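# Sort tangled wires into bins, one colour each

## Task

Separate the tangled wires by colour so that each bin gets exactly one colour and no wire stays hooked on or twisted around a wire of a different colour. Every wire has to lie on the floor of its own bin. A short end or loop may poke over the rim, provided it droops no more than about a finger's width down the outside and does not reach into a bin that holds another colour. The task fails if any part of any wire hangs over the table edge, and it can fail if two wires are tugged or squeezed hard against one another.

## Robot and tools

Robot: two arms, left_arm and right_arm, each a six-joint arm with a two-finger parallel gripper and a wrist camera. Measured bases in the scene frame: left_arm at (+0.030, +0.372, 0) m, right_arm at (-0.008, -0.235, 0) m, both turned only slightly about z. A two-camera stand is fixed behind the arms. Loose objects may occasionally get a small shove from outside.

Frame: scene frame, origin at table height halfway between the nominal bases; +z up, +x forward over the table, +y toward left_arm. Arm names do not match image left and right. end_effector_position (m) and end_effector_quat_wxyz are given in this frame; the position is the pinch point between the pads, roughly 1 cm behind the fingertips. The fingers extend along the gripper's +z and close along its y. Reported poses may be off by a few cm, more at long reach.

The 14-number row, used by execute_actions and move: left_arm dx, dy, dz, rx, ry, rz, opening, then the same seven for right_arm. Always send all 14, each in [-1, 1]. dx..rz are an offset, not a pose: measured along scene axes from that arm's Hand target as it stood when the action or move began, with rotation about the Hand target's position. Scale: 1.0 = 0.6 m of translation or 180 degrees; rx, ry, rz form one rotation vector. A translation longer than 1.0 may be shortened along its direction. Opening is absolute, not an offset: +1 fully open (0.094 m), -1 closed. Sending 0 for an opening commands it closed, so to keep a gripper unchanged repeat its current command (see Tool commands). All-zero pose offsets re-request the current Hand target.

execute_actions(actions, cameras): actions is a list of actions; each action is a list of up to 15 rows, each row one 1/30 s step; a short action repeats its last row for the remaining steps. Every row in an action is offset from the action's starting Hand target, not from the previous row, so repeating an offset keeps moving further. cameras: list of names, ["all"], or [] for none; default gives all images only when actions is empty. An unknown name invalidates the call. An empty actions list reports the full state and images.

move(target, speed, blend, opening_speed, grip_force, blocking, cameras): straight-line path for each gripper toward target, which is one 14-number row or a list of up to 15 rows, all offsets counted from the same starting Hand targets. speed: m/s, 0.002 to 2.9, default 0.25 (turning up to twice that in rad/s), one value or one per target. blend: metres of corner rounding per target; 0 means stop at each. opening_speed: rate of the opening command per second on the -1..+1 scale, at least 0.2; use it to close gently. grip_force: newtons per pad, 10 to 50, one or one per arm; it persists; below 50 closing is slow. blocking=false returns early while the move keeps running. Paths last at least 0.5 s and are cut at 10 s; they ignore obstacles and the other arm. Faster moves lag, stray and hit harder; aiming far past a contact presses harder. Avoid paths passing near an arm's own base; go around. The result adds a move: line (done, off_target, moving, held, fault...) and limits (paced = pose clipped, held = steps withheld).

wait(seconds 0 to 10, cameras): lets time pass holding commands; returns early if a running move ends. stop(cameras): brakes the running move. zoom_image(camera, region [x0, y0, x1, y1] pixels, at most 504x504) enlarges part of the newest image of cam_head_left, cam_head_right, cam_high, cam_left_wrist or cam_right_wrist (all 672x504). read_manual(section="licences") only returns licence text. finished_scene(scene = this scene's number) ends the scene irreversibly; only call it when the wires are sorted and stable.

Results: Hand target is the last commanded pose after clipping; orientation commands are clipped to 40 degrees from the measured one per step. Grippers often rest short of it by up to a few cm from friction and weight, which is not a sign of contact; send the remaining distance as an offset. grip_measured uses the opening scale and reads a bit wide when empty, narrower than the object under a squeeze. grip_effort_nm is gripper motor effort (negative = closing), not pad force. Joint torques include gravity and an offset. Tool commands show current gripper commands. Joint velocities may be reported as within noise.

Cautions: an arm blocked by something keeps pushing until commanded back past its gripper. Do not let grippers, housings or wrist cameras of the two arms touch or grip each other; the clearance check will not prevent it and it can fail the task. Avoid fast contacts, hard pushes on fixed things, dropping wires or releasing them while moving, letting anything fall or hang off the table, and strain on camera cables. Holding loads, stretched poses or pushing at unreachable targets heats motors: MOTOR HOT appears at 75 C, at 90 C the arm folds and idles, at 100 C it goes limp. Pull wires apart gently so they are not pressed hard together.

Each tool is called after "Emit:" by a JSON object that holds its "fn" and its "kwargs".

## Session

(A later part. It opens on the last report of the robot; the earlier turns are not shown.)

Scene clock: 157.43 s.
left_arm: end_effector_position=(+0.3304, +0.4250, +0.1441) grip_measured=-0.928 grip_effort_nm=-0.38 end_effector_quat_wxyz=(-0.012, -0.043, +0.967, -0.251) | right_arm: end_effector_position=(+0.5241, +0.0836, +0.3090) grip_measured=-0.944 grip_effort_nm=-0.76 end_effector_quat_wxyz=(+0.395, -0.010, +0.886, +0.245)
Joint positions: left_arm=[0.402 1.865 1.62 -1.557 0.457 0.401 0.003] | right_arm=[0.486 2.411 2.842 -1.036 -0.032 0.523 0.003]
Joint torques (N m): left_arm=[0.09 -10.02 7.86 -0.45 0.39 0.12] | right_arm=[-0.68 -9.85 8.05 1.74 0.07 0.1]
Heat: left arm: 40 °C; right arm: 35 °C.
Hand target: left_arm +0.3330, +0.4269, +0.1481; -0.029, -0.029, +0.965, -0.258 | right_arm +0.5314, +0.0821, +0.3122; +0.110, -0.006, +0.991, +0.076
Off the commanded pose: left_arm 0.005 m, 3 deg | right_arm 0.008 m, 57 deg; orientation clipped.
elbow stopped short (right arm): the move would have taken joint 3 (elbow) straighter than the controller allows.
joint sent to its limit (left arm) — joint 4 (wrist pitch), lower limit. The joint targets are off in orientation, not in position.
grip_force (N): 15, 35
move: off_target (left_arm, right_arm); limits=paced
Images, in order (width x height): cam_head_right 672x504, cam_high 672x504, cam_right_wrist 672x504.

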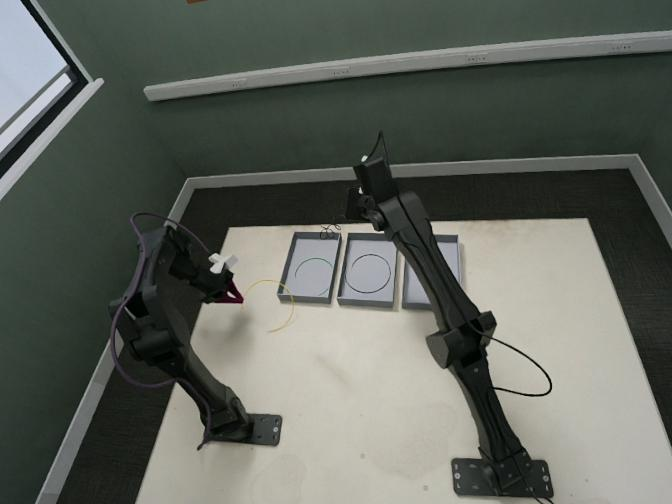

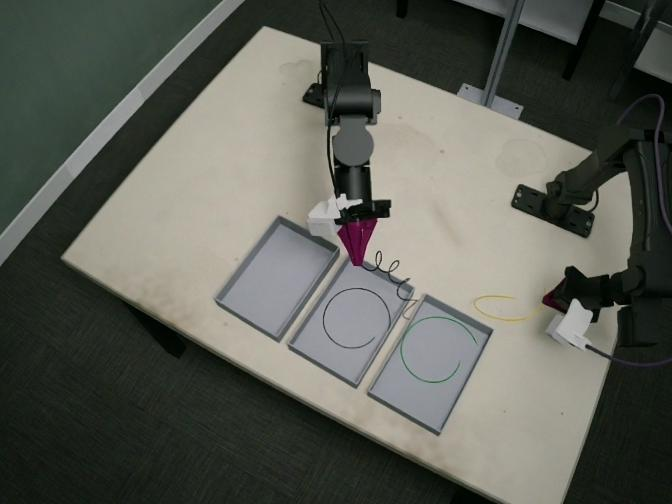

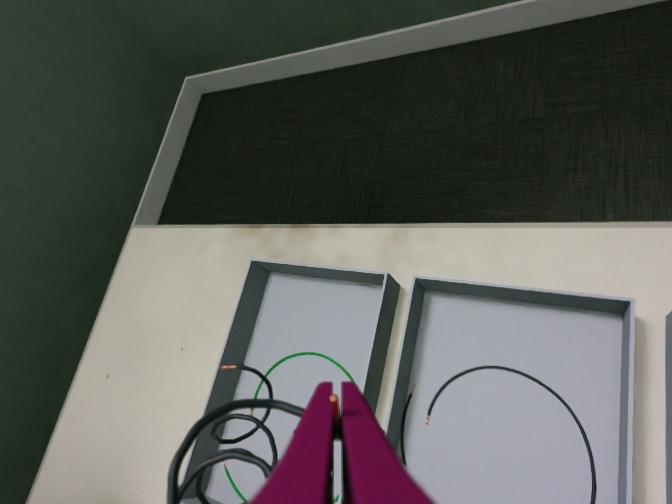

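Emit:
{"fn": "move", "kwargs": {"target": [[0,0,0,0,0,0,-1,-0.16,0.02,-0.04,0.0046,0.0918,-0.418,-1]], "speed": 0.15, "cameras": ["cam_right_wrist","cam_head_right","cam_high"]}}

Scene clock: 164.40 s.
left_arm: end_effector_position=(+0.3304, +0.4250, +0.1441) grip_measured=-0.928 grip_effort_nm=-0.38 end_effector_quat_wxyz=(-0.012, -0.043, +0.967, -0.251) | right_arm: end_effector_position=(+0.4403, +0.1001, +0.2600) grip_measured=-0.944 grip_effort_nm=-0.76 end_effector_quat_wxyz=(+0.096, +0.570, +0.757, +0.305)
Joint positions: left_arm=[0.402 1.865 1.62 -1.557 0.457 0.401 0.003] | right_arm=[0.602 2.392 2.842 -1.369 0.015 1.929 0.003]
Joint torques (N m): left_arm=[0.09 -10.02 7.86 -0.45 0.39 0.12] | right_arm=[-0.62 -13.78 7.64 1.13 -0.09 0.1]
Heat: left arm: 40 °C; right arm: 37 °C.
Hand target: left_arm +0.3330, +0.4269, +0.1481; -0.029, -0.029, +0.965, -0.258 | right_arm +0.4354, +0.0940, +0.2883; +0.000, +0.609, +0.793, +0.000
Off the commanded pose: left_arm 0.005 m, 3 deg | right_arm 0.029 m, 37 deg.
elbow stopped short (right arm): the move would have taken joint 3 (elbow) straighter than the controller allows.
joint sent to its limit (left arm) — joint 4 (wrist pitch), lower limit. The joint targets are off in orientation, not in position.
grip_force (N): 15, 35
move: off_target (left_arm, right_arm)
Images, in order (width x height): cam_head_right 672x504, cam_high 672x504, cam_right_wrist 672x504.

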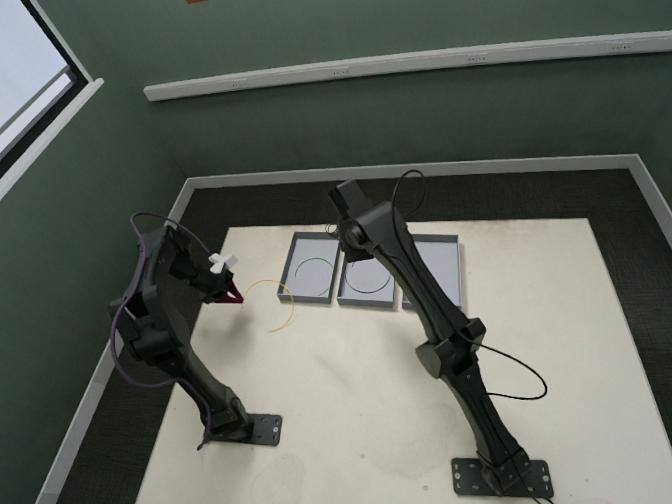

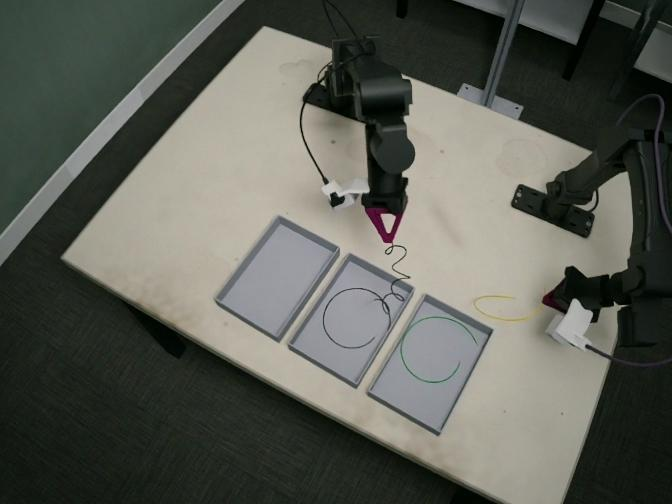

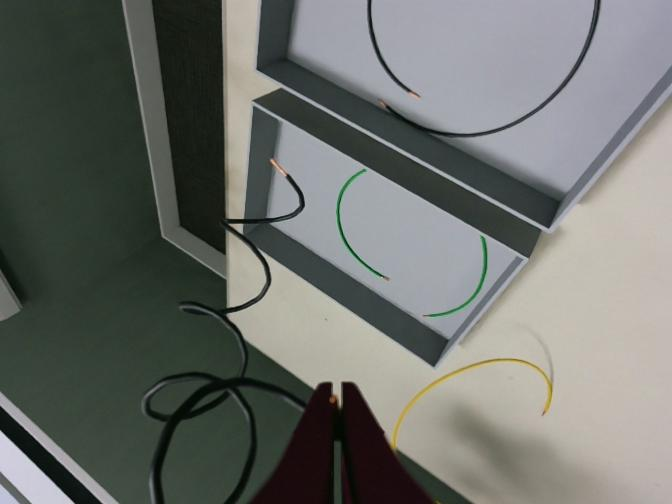

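Emit:
{"fn": "move", "kwargs": {"target": [[0,0,0,0,0,0,-1,-0.02,-0.05,-0.18,0,0,0,-1]], "speed": 0.12, "cameras": ["cam_right_wrist","cam_head_right","cam_high"]}}

Emit:
{"fn": "zoom_image", "kwargs": {"camera": "cam_high", "region": [300, 210, 450, 330]}}

Scene clock: 168.10 s.
left_arm: end_effector_position=(+0.3304, +0.4250, +0.1441) grip_measured=-0.928 grip_effort_nm=-0.38 end_effector_quat_wxyz=(-0.012, -0.043, +0.967, -0.251) | right_arm: end_effector_position=(+0.4247, +0.0671, +0.1938) grip_measured=-0.944 grip_effort_nm=-0.76 end_effector_quat_wxyz=(+0.059, +0.600, +0.777, +0.182)
Joint positions: left_arm=[0.402 1.865 1.62 -1.557 0.457 0.401 0.003] | right_arm=[0.565 2.461 2.815 -1.542 0.003 1.922 0.003]
Joint torques (N m): left_arm=[0.09 -10 7.86 -0.45 0.39 0.12] | right_arm=[-0.57 -9.66 4.27 0.73 -0.05 -0.12]
Heat: left arm: 41 °C; right arm: 37 °C.
Hand target: left_arm +0.3330, +0.4269, +0.1481; -0.029, -0.029, +0.965, -0.258 | right_arm +0.4234, +0.0641, +0.1804; +0.000, +0.609, +0.793, +0.000
Off the commanded pose: left_arm 0.005 m, 3 deg | right_arm 0.014 m, 22 deg.
elbow stopped short (right arm): the move would have taken joint 3 (elbow) straighter than the controller allows.
joint sent to its limit (left arm) — joint 4 (wrist pitch), lower limit. The joint targets are off in orientation, not in position.
joint sent to its limit (right arm) — joint 4 (wrist pitch), lower limit. The joint targets are off in orientation, not in position.
grip_force (N): 15, 35
move: off_target (left_arm, right_arm)
Images, in order (width x height): cam_head_right 672x504, cam_high 672x504, cam_right_wrist 672x504.

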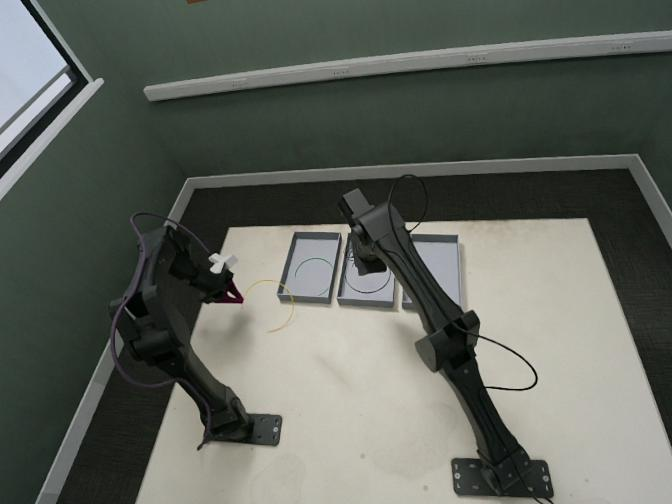

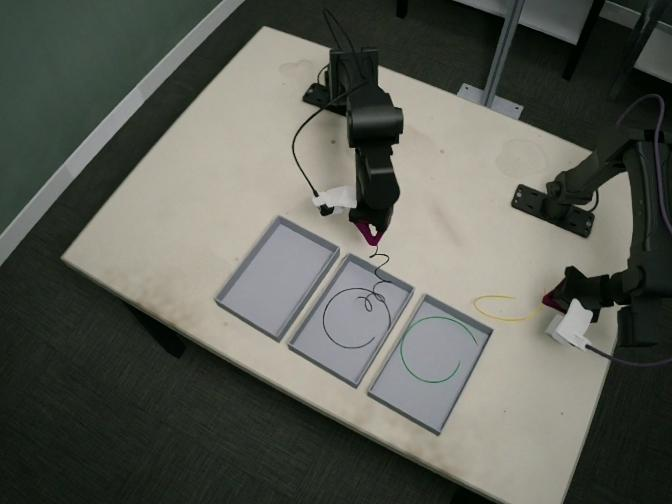

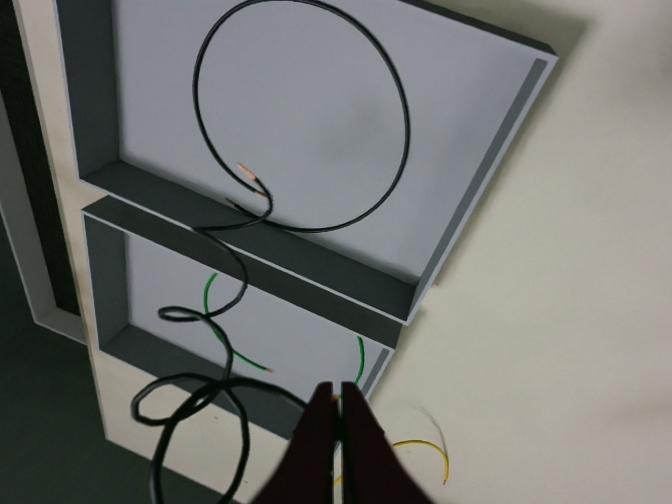

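Scaled by 3.360.

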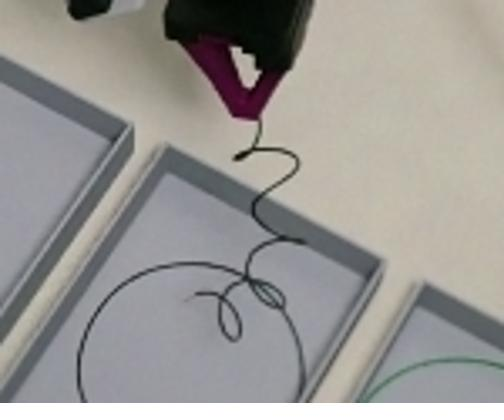

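Emit:
{"fn": "move", "kwargs": {"target": [[0,0,0,0,0,0,-1,0.02,-0.01,-0.21,0,0,0,-1]], "speed": 0.12, "cameras": ["cam_right_wrist","cam_head_right","cam_high"]}}

Emit:
{"fn": "zoom_image", "kwargs": {"camera": "cam_high", "region": [280, 220, 430, 390]}}

Scene clock: 170.43 s.
left_arm: end_effector_position=(+0.3304, +0.4250, +0.1441) grip_measured=-0.928 grip_effort_nm=-0.38 end_effector_quat_wxyz=(-0.012, -0.043, +0.967, -0.251) | right_arm: end_effector_position=(+0.4339, +0.0595, +0.0550) grip_measured=-0.944 grip_effort_nm=-0.76 end_effector_quat_wxyz=(+0.020, +0.609, +0.791, +0.056)
Joint positions: left_arm=[0.402 1.865 1.62 -1.557 0.457 0.401 0.003] | right_arm=[0.544 2.74 2.831 -1.543 0.002 1.898 0.003]
Joint torques (N m): left_arm=[0.08 -10.02 7.86 -0.45 0.39 0.12] | right_arm=[-0.54 -11.25 8.01 0.3 -0.04 -0.08]
Heat: left arm: 41 °C; right arm: 37 °C.
Hand target: left_arm +0.3330, +0.4269, +0.1481; -0.029, -0.029, +0.965, -0.258 | right_arm +0.4354, +0.0581, +0.0542; +0.000, +0.609, +0.793, +0.000
Off the commanded pose: left_arm 0.005 m, 3 deg | right_arm 0.002 m, 7 deg.
joint sent to its limit (left arm) — joint 4 (wrist pitch), lower limit. The joint targets are off in orientation, not in position.
joint sent to its limit (right arm) — joint 4 (wrist pitch), lower limit. The joint targets are off in orientation, not in position.
grip_force (N): 15, 35
move: off_target (left_arm, right_arm)
Images, in order (width x height): cam_head_right 672x504, cam_high 672x504, cam_right_wrist 672x504.

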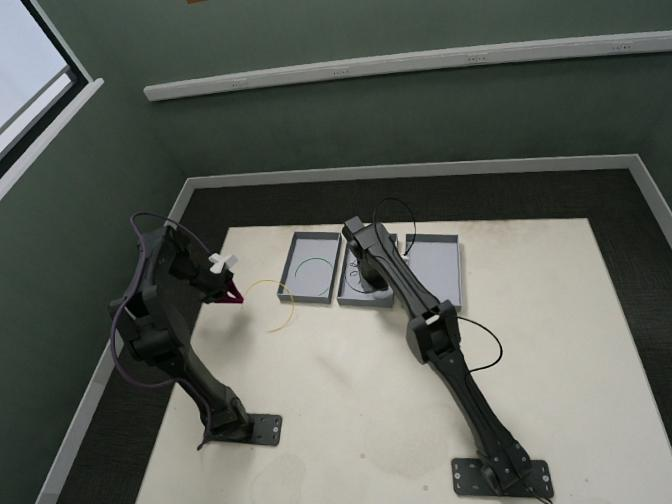

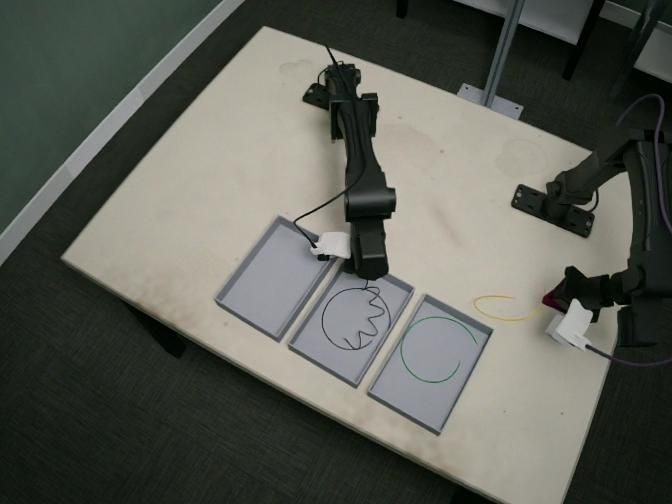

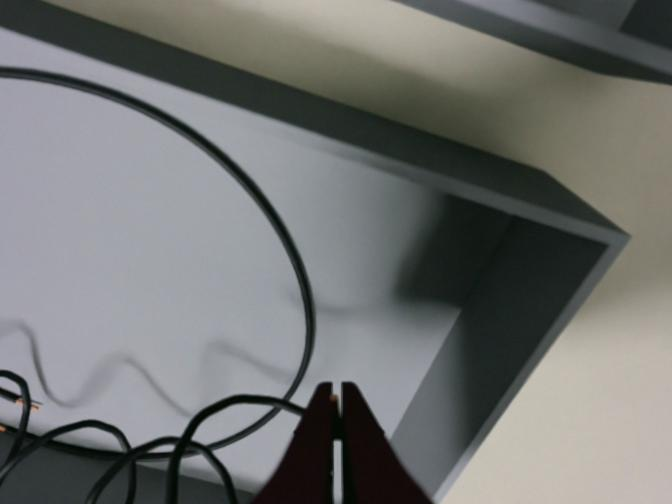

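Scaled by 2.965.

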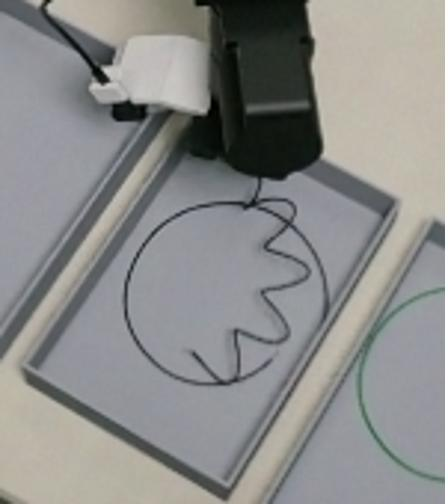

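Beautiful. Lower more and release.

Emit:
{"fn": "move", "kwargs": {"target": [[0,0,0,0,0,0,-1,0,0,-0.045,0,0,0,-1],[0,0,0,0,0,0,-1,0,0,-0.045,0,0,0,-0.8],[0,0,0,0,0,0,-1,0.0,-0.02,0.2,0,0,0,-0.8]], "speed": 0.1, "cameras": ["cam_right_wrist","cam_high"]}}

Emit:
{"fn": "zoom_image", "kwargs": {"camera": "cam_high", "region": [280, 220, 430, 390]}}

Scene clock: 173.93 s.
left_arm: end_effector_position=(+0.3304, +0.4250, +0.1441) grip_measured=-0.928 grip_effort_nm=-0.37 end_effector_quat_wxyz=(-0.012, -0.043, +0.967, -0.251) | right_arm: end_effector_position=(+0.4391, +0.0506, +0.1610) grip_measured=-0.801 grip_effort_nm=0.07 end_effector_quat_wxyz=(+0.055, +0.604, +0.782, +0.148)
Joint positions: left_arm=[0.402 1.865 1.62 -1.557 0.457 0.401 0.003] | right_arm=[0.524 2.522 2.81 -1.543 0.002 1.881 0.009]
Joint torques (N m): left_arm=[0.08 -10.02 7.86 -0.45 0.39 0.12] | right_arm=[-0.54 -13.94 4.62 0.64 -0.04 -0.09]
Heat: left arm: 41 °C; right arm: 37 °C.
Hand target: left_arm +0.3330, +0.4269, +0.1481; -0.029, -0.029, +0.965, -0.258 | right_arm +0.4355, +0.0461, +0.1742; +0.000, +0.609, +0.793, +0.000
Off the commanded pose: left_arm 0.005 m, 3 deg | right_arm 0.014 m, 18 deg.
elbow stopped short (right arm): the move would have taken joint 3 (elbow) straighter than the controller allows.
joint sent to its limit (left arm) — joint 4 (wrist pitch), lower limit. The joint targets are off in orientation, not in position.
joint sent to its limit (right arm) — joint 4 (wrist pitch), lower limit. The joint targets are off in orientation, not in position.
grip_force (N): 15, 35
move: off_target (left_arm, right_arm); target 2's new opening was sent with right_arm's hand 0.004 m and 4 deg from that target
Images, in order (width x height): cam_high 672x504, cam_right_wrist 672x504.

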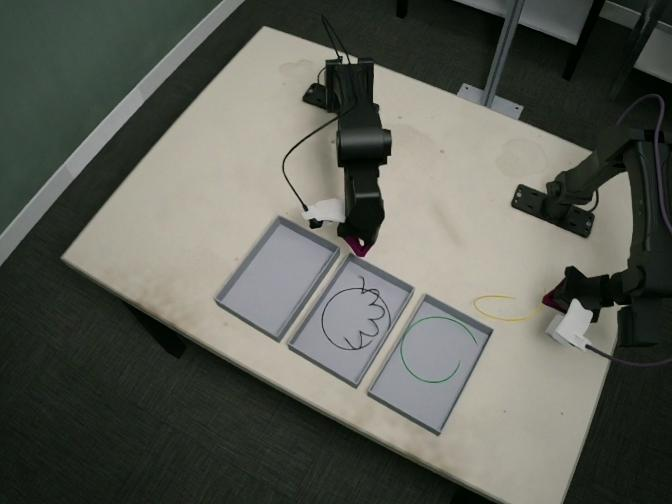

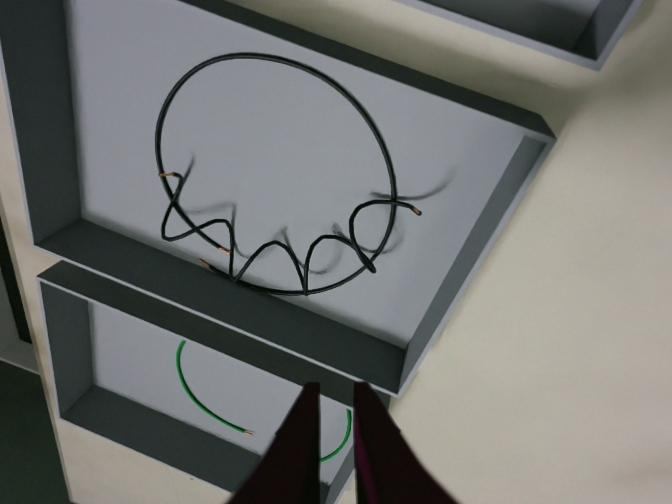

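Scaled by 2.965.

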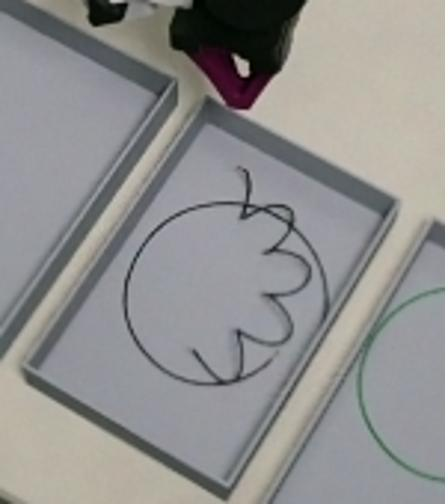

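Emit:
{"fn": "move", "kwargs": {"target": [[0,0,0,0,0,0,-1,-0.17,-0.42,0.05,0,0,0.415,-0.8],[-0.138,-0.45,0.0,0,0,0,-1,-0.17,-0.42,0.05,0,0,0.415,-0.8],[-0.138,-0.45,-0.195,0,0,0,-1,-0.17,-0.42,0.05,0,0,0.415,-0.8],[-0.138,-0.45,-0.195,0,0,0,-0.75,-0.17,-0.42,0.05,0,0,0.415,-0.6]], "speed": 0.25, "cameras": ["cam_left_wrist","cam_high"]}}

Scene clock: 181.47 s.
left_arm: end_effector_position=(+0.2508, +0.1567, +0.0350) grip_measured=-0.752 grip_effort_nm=0.11 end_effector_quat_wxyz=(-0.026, -0.026, +0.965, -0.261) | right_arm: end_effector_position=(+0.3391, -0.2033, +0.1979) grip_measured=-0.601 grip_effort_nm=0.07 end_effector_quat_wxyz=(+0.038, +0.007, +0.999, +0.010)
Joint positions: left_arm=[-0.535 1.583 0.83 -0.578 0.479 -0.615 0.012] | right_arm=[0.038 1.833 1.891 -1.551 -0.012 0.096 0.019]
Joint torques (N m): left_arm=[-0.23 -6.35 5.82 0.8 0.38 -0.09] | right_arm=[-0.09 -9.18 4.48 0.31 0.11 -0.11]
Motor temperatures (°C): left_arm=[25 37 40 34 26 22 26] | right_arm=[27 38 33 32 26 26 24]
Heat: left arm: 40 °C; right arm: 38 °C.
Hand target: left_arm +0.2503, +0.1569, +0.0311; -0.029, -0.029, +0.965, -0.258 | right_arm +0.3335, -0.2059, +0.2042; +0.000, +0.003, +1.000, +0.000
Off the commanded pose: left_arm 0.004 m, 1 deg | right_arm 0.009 m, 5 deg.
joint sent to its limit (right arm) — joint 4 (wrist pitch), lower limit. The joint targets are off in orientation, not in position.
grip_force (N): 15, 35
move: off_target (right_arm); target 4's new opening was sent with right_arm's hand 0.009 m and 5 deg from that target
Images, in order (width x height): cam_high 672x504, cam_left_wrist 672x504.

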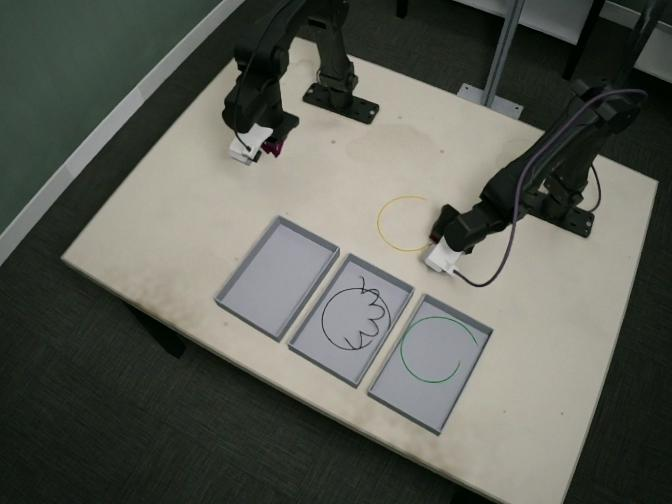

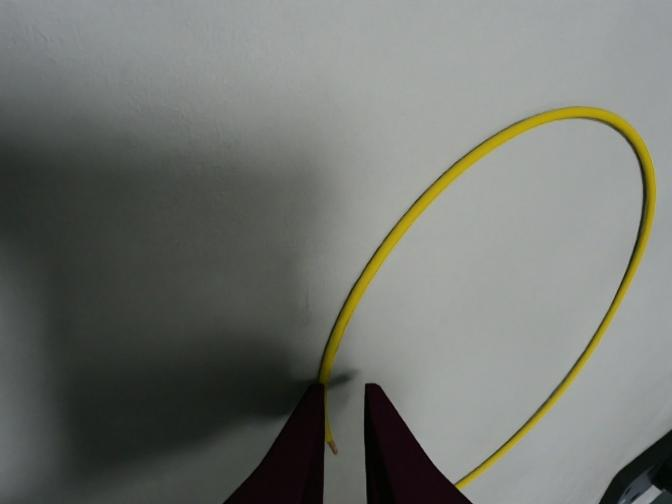

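Emit:
{"fn": "move", "kwargs": {"target": [[0,0.02,0.08,0,0,0,-0.75,0,0,0,0,0,0,-0.6],[0.05,0.45,0.2,0.167,0,0,-0.75,0,0,0,0,0,0,-0.6],[0.05,0.45,0.2,0.167,0,0,-0.75,-0.15,0.53,-0.06,0,0,0,-0.6]], "speed": 0.25, "cameras": ["cam_right_wrist"]}}

Scene clock: 186.57 s.
left_arm: end_effector_position=(+0.2779, +0.4243, +0.1490) grip_measured=-0.752 grip_effort_nm=0.10 end_effector_quat_wxyz=(-0.019, -0.041, +0.999, -0.005) | right_arm: end_effector_position=(+0.2396, +0.1103, +0.1652) grip_measured=-0.601 grip_effort_nm=0.07 end_effector_quat_wxyz=(+0.023, -0.005, +0.999, +0.034)
Joint positions: left_arm=[0.173 1.54 1.367 -1.436 0.003 0.125 0.012] | right_arm=[0.902 2.145 2.206 -1.55 -0.002 0.934 0.019]
Joint torques (N m): left_arm=[-0.02 -5.81 8.18 -0.02 -0.1 0.09] | right_arm=[-0.49 -8.58 8.08 0.3 0.02 0.13]
Heat: left arm: 41 °C; right arm: 38 °C.
Hand target: left_arm +0.2803, +0.4269, +0.1511; -0.020, -0.036, +0.999, +0.001 | right_arm +0.2434, +0.1121, +0.1682; +0.000, +0.003, +1.000, +0.000
Off the commanded pose: left_arm 0.004 m, 1 deg | right_arm 0.005 m, 5 deg.
joint sent to its limit (right arm) — joint 4 (wrist pitch), lower limit. The joint targets are off in orientation, not in position.
grip_force (N): 15, 35
move: off_target (right_arm)
Images, in order (width x height): cam_right_wrist 672x504.

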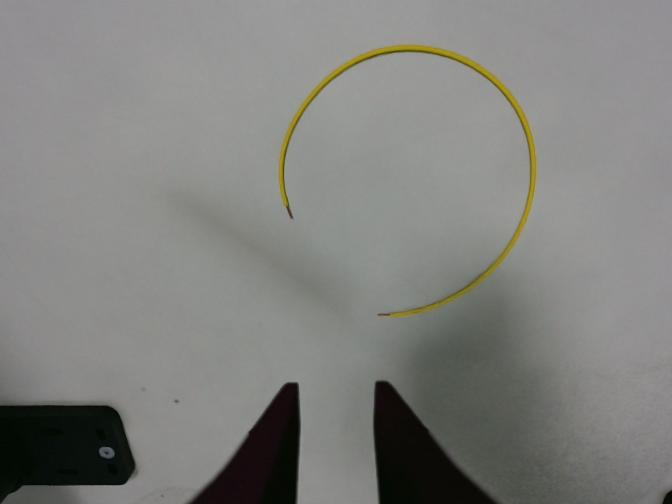

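Emit:
{"fn": "move", "kwargs": {"target": [[0,0,0,0,0,0,-0.75,0.029,0.065,-0.18,0,0,0.02,-0.5]], "speed": 0.2, "cameras": ["cam_right_wrist"]}}

Scene clock: 188.03 s.
left_arm: end_effector_position=(+0.2779, +0.4243, +0.1490) grip_measured=-0.752 grip_effort_nm=0.11 end_effector_quat_wxyz=(-0.019, -0.041, +0.999, -0.005) | right_arm: end_effector_position=(+0.2577, +0.1438, +0.0555) grip_measured=-0.501 grip_effort_nm=0.07 end_effector_quat_wxyz=(-0.009, -0.022, +1.000, -0.011)
Joint positions: left_arm=[0.173 1.54 1.367 -1.436 0.003 0.125 0.012] | right_arm=[0.913 2.418 2.228 -1.409 -0.002 0.91 0.023]
Joint torques (N m): left_arm=[-0.01 -5.81 8.18 -0.02 -0.1 0.09] | right_arm=[0.32 -10.89 8.1 0.23 0.01 -0.09]
Heat: left arm: 41 °C; right arm: 38 °C.
Hand target: left_arm +0.2803, +0.4269, +0.1511; -0.020, -0.036, +0.999, +0.001 | right_arm +0.2609, +0.1510, +0.0603; +0.000, -0.029, +1.000, +0.000
Off the commanded pose: left_arm 0.004 m, 1 deg | right_arm 0.009 m, 2 deg.
grip_force (N): 15, 35
move: done
Images, in order (width x height): cam_right_wrist 672x504.

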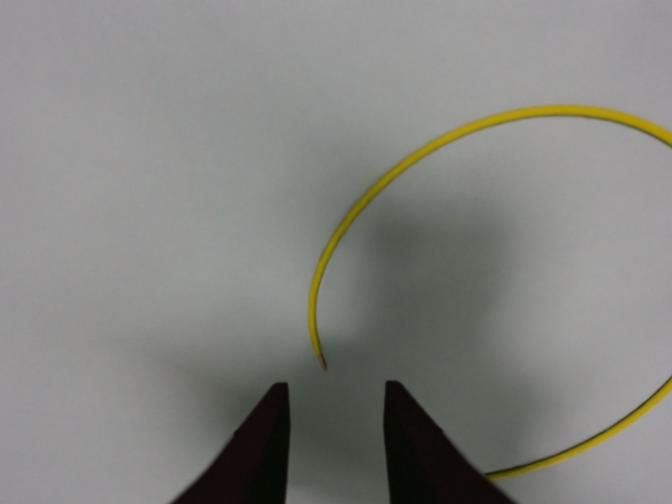

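Emit:
{"fn": "move", "kwargs": {"target": [[0,0,0,0,0,0,-0.75,0.004,0.013,-0.02,0,0,0,-0.5],[0,0,0,0,0,0,-0.75,0.004,0.013,-0.063,0,0,0,-0.5]], "speed": 0.1, "cameras": ["cam_right_wrist"]}}

Scene clock: 190.03 s.
left_arm: end_effector_position=(+0.2779, +0.4243, +0.1490) grip_measured=-0.752 grip_effort_nm=0.10 end_effector_quat_wxyz=(-0.019, -0.041, +0.999, -0.005) | right_arm: end_effector_position=(+0.2653, +0.1586, +0.0304) grip_measured=-0.501 grip_effort_nm=0.07 end_effector_quat_wxyz=(+0.003, -0.025, +1.000, +0.005)
Joint positions: left_arm=[0.173 1.54 1.367 -1.436 0.003 0.125 0.012] | right_arm=[0.918 2.454 2.193 -1.298 -0.002 0.91 0.023]
Joint torques (N m): left_arm=[-0.01 -5.81 8.18 -0.02 -0.1 0.09] | right_arm=[0.36 -10.45 4.92 0.33 0.01 -0.05]
Heat: left arm: 41 °C; right arm: 38 °C.
Hand target: left_arm +0.2803, +0.4269, +0.1511; -0.020, -0.036, +0.999, +0.001 | right_arm +0.2633, +0.1588, +0.0223; +0.000, -0.029, +1.000, +0.000
Off the commanded pose: left_arm 0.004 m, 1 deg | right_arm 0.008 m, 1 deg.
grip_force (N): 15, 35
move: done
Images, in order (width x height): cam_right_wrist 672x504.

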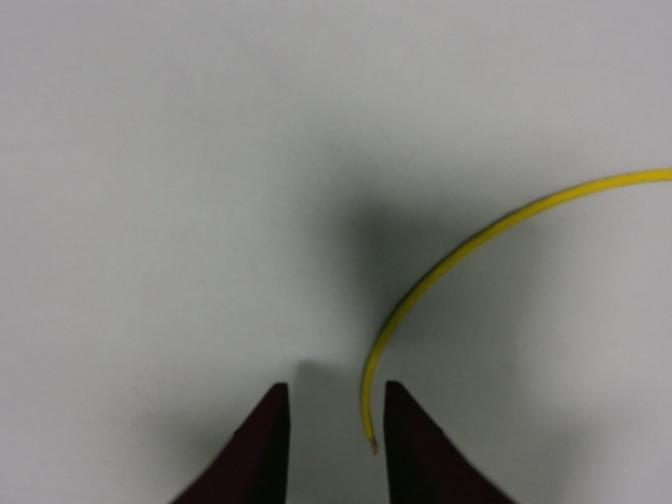

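Emit:
{"fn": "move", "kwargs": {"target": [[0,0,0,0,0,0,-0.75,-0.004,-0.009,-0.022,0,0,0,-0.5],[0,0,0,0,0,0,-0.75,-0.004,-0.009,-0.022,0,0,0,-1]], "speed": 0.1, "grip_force": [15,20], "cameras": ["cam_right_wrist"]}}

Scene clock: 197.33 s.
left_arm: end_effector_position=(+0.2779, +0.4243, +0.1490) grip_measured=-0.752 grip_effort_nm=0.10 end_effector_quat_wxyz=(-0.019, -0.041, +0.999, -0.005) | right_arm: end_effector_position=(+0.2636, +0.1571, +0.0128) grip_measured=-0.939 grip_effort_nm=-0.46 end_effector_quat_wxyz=(+0.002, -0.025, +1.000, +0.006)
Joint positions: left_arm=[0.173 1.54 1.367 -1.436 0.003 0.125 0.012] | right_arm=[0.918 2.448 2.112 -1.223 -0.005 0.91 0.003]
Joint torques (N m): left_arm=[-0.01 -5.82 8.18 -0.02 -0.1 0.09] | right_arm=[0.13 -11.74 3.51 0.31 0.04 -0.07]
Heat: left arm: 41 °C; right arm: 38 °C.
Hand target: left_arm +0.2803, +0.4269, +0.1511; -0.020, -0.036, +0.999, +0.001 | right_arm +0.2609, +0.1534, +0.0091; +0.000, -0.029, +1.000, +0.000
Off the commanded pose: left_arm 0.004 m, 1 deg | right_arm 0.006 m, 1 deg.
grip_force (N): 15, 20
move: done
Images, in order (width x height): cam_right_wrist 672x504.

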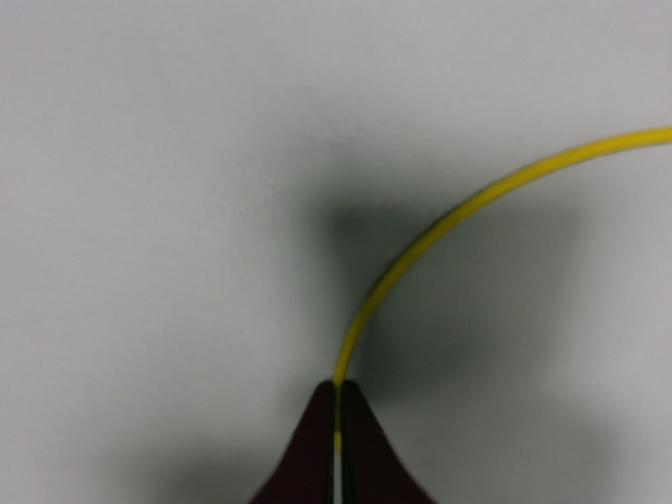

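Emit:
{"fn": "move", "kwargs": {"target": [[0,0,0,0,0,0,-0.75,0,0,0.42,0,0,0,-1],[0,0,0,0,0,0,-0.75,0.37,-0.297,0.42,0,0,0.02,-1],[0,0,0,0,0,0,-0.75,0.395,-0.297,0.16,0,0,0.02,-1]], "speed": 0.15, "blend": [0.03,0,0], "cameras": ["cam_right_wrist","cam_head_right","cam_high"]}}

Scene clock: 204.10 s.
left_arm: end_effector_position=(+0.2779, +0.4243, +0.1490) grip_measured=-0.752 grip_effort_nm=0.10 end_effector_quat_wxyz=(-0.019, -0.041, +0.999, -0.005) | right_arm: end_effector_position=(+0.4915, -0.0232, +0.1051) grip_measured=-0.940 grip_effort_nm=-0.48 end_effector_quat_wxyz=(+0.114, -0.057, +0.991, +0.045)
Joint positions: left_arm=[0.173 1.54 1.367 -1.436 0.003 0.125 0.012] | right_arm=[0.353 2.652 2.844 -1.518 -0.009 0.282 0.003]
Joint torques (N m): left_arm=[-0.01 -5.82 8.18 -0.02 -0.1 0.09] | right_arm=[-0.57 -11.1 7.65 0.7 0.06 -0.11]
Heat: left arm: 41 °C; right arm: 38 °C.
Hand target: left_arm +0.2803, +0.4269, +0.1511; -0.020, -0.036, +0.999, +0.001 | right_arm +0.4978, -0.0248, +0.1051; +0.000, -0.060, +0.998, +0.000
Off the commanded pose: left_arm 0.004 m, 1 deg | right_arm 0.007 m, 14 deg.
elbow stopped short (right arm): the move would have taken joint 3 (elbow) straighter than the controller allows.
grip_force (N): 15, 20
move: off_target (right_arm)
Images, in order (width x height): cam_head_right 672x504, cam_high 672x504, cam_right_wrist 672x504.

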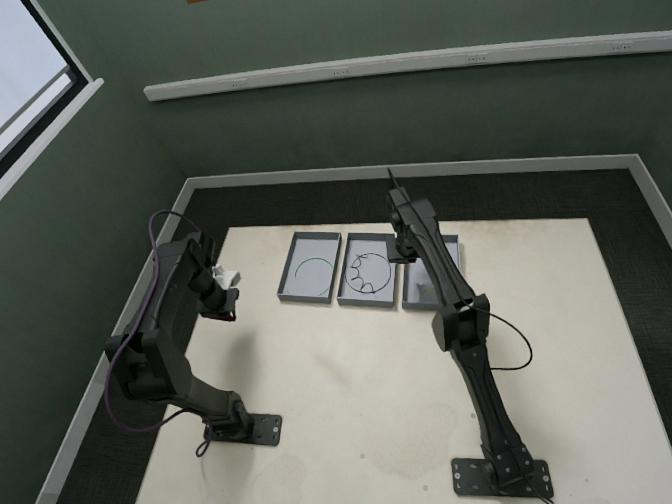

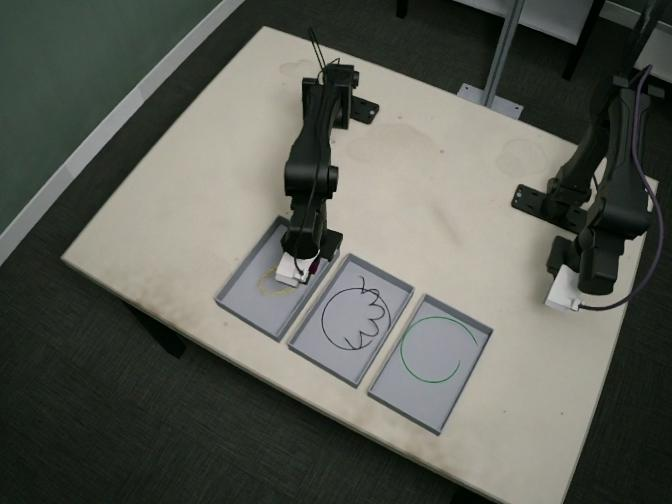

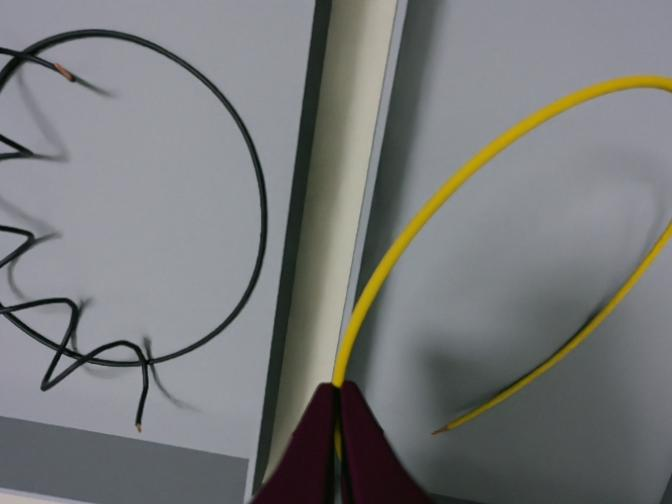

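Emit:
{"fn": "move", "kwargs": {"target": [[0,0,0,0,0,0,-0.75,0.005,-0.03,-0.02,0,0,0,-1],[0,0,0,0,0,0,-0.75,0.005,-0.03,-0.105,0,0,0,-1]], "speed": 0.12, "cameras": ["cam_right_wrist","cam_head_right"]}}

Emit:
{"fn": "zoom_image", "kwargs": {"camera": "cam_head_right", "region": [370, 220, 490, 320]}}

Scene clock: 207.07 s.
left_arm: end_effector_position=(+0.2779, +0.4243, +0.1490) grip_measured=-0.752 grip_effort_nm=0.10 end_effector_quat_wxyz=(-0.019, -0.041, +0.999, -0.005) | right_arm: end_effector_position=(+0.4937, -0.0418, +0.0439) grip_measured=-0.940 grip_effort_nm=-0.48 end_effector_quat_wxyz=(+0.060, -0.057, +0.996, +0.024)
Joint positions: left_arm=[0.173 1.54 1.367 -1.436 0.003 0.125 0.012] | right_arm=[0.319 2.77 2.844 -1.517 -0.009 0.248 0.003]
Joint torques (N m): left_arm=[-0.01 -5.82 8.18 -0.02 -0.09 0.09] | right_arm=[-0.44 -11.28 7.71 0.56 0.07 -0.11]
Heat: left arm: 42 °C; right arm: 38 °C.
Hand target: left_arm +0.2803, +0.4269, +0.1511; -0.020, -0.036, +0.999, +0.001 | right_arm +0.5009, -0.0428, +0.0422; +0.000, -0.060, +0.998, +0.000
Off the commanded pose: left_arm 0.004 m, 1 deg | right_arm 0.007 m, 7 deg.
elbow stopped short (right arm): the move would have taken joint 3 (elbow) straighter than the controller allows.
grip_force (N): 15, 20
move: off_target (right_arm)
Images, in order (width x height): cam_head_right 672x504, cam_right_wrist 672x504.

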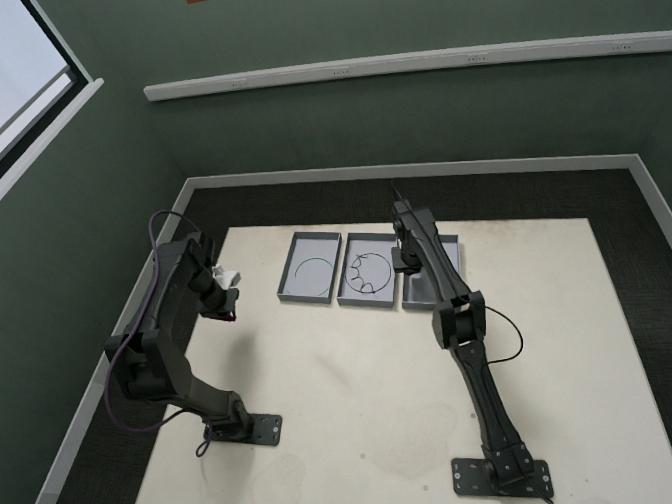

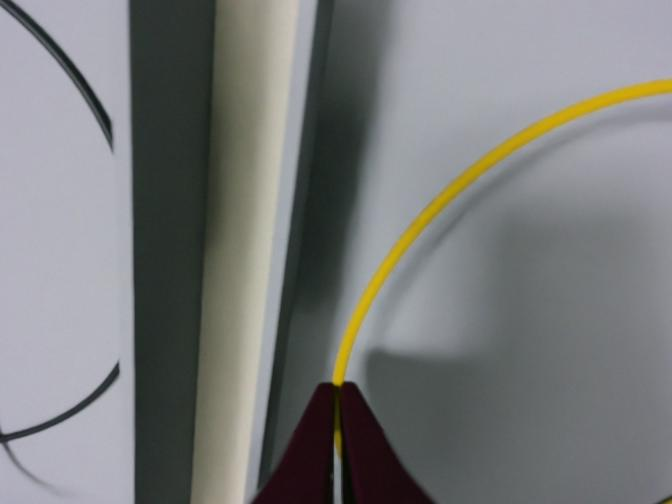

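Scaled by 4.200.

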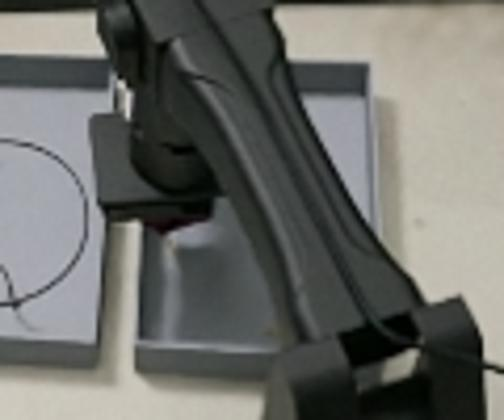

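Emit:
{"fn": "move", "kwargs": {"target": [[0,0,0,0,0,0,-0.75,0,0,-0.035,0,0,0,-1],[0,0,0,0,0,0,-0.75,0,0,-0.035,0,0,0,-0.75],[0,0,0,0,0,0,-0.75,0,0,0.17,0,0,0,-0.75],[0,0,0,0,0,0,-0.75,-0.25,-0.1,0.2,0,0,0,-0.75]], "speed": 0.15, "cameras": ["all"]}}

Emit:
{"fn": "zoom_image", "kwargs": {"camera": "cam_head_right", "region": [270, 220, 480, 320]}}

Emit:
{"fn": "zoom_image", "kwargs": {"camera": "cam_high", "region": [200, 200, 500, 440]}}

Scene clock: 211.63 s.
left_arm: end_effector_position=(+0.2779, +0.4243, +0.1490) grip_measured=-0.752 grip_effort_nm=0.10 end_effector_quat_wxyz=(-0.019, -0.041, +0.999, -0.005) | right_arm: end_effector_position=(+0.3549, -0.0975, +0.1538) grip_measured=-0.751 grip_effort_nm=0.07 end_effector_quat_wxyz=(-0.005, -0.058, +0.998, +0.003)
Joint positions: left_arm=[0.173 1.54 1.367 -1.436 0.003 0.125 0.012] | right_arm=[0.312 2.059 2.028 -1.549 -0.008 0.238 0.012]
Joint torques (N m): left_arm=[-0.01 -5.81 8.18 -0.02 -0.1 0.09] | right_arm=[-0.59 -11.17 4.49 0.12 0.08 -0.11]
Heat: left arm: 42 °C; right arm: 38 °C.
Hand target: left_arm +0.2803, +0.4269, +0.1511; -0.020, -0.036, +0.999, +0.001 | right_arm +0.3508, -0.1028, +0.1622; +0.000, -0.060, +0.998, +0.000
Off the commanded pose: left_arm 0.004 m, 1 deg | right_arm 0.011 m, 1 deg.
elbow stopped short (right arm): the move would have taken joint 3 (elbow) straighter than the controller allows.
joint sent to its limit (right arm) — joint 4 (wrist pitch), lower limit. The joint targets still meet the commanded pose.
grip_force (N): 15, 20
move: off_target (right_arm); target 2's new opening was sent with right_arm's hand 0.008 m and 6 deg from that target

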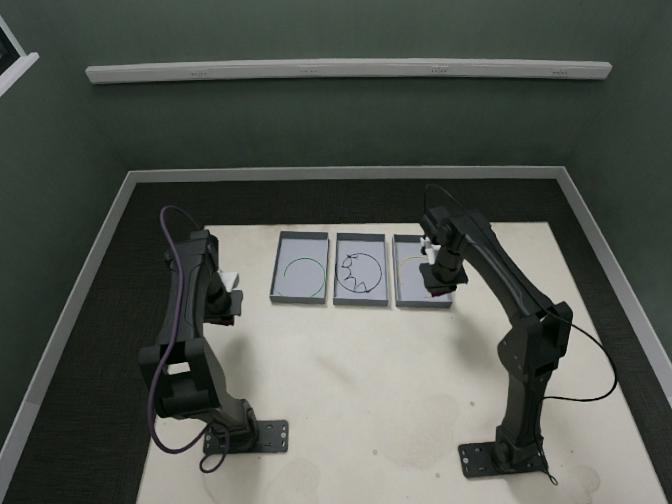

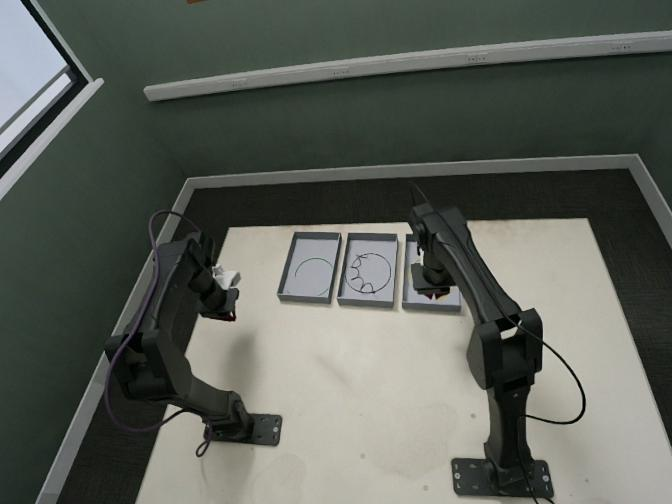

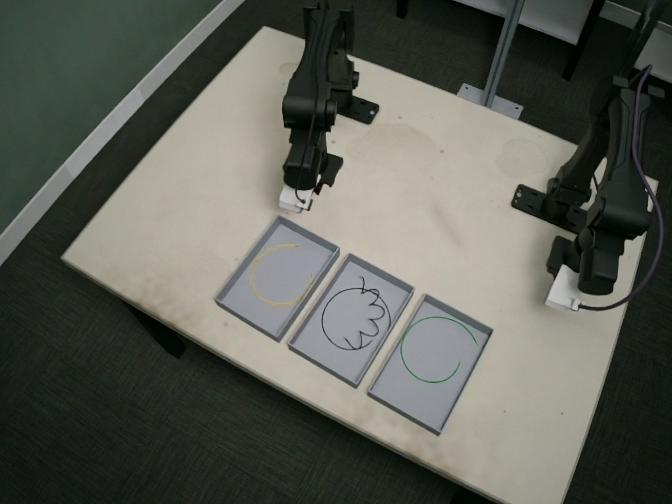

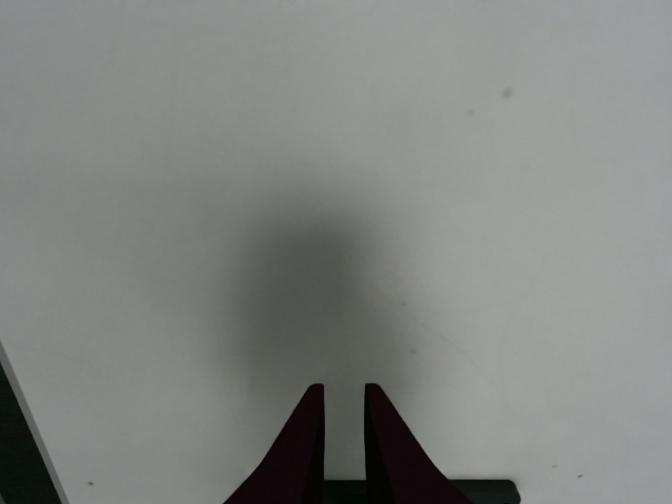

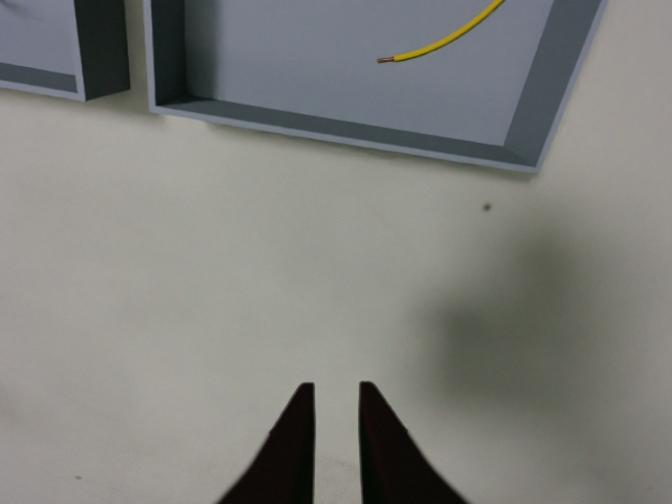

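Scaled by 2.400.

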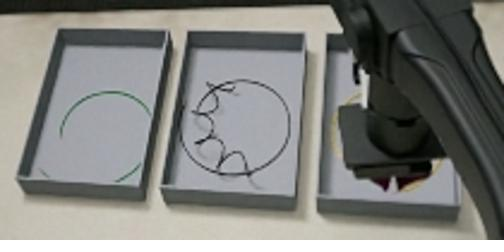

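Scaled by 1.680.

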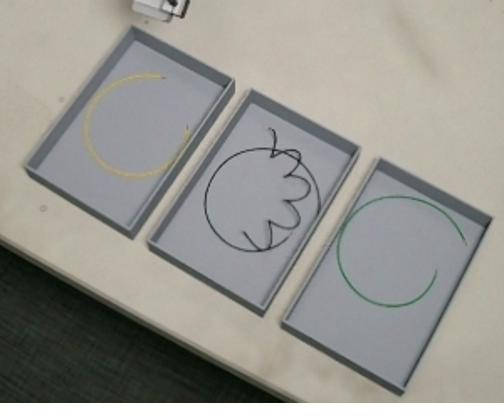

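Emit:
{"fn": "finished_scene", "kwargs": {"scene": 1}}

The scene is finished: the task was done.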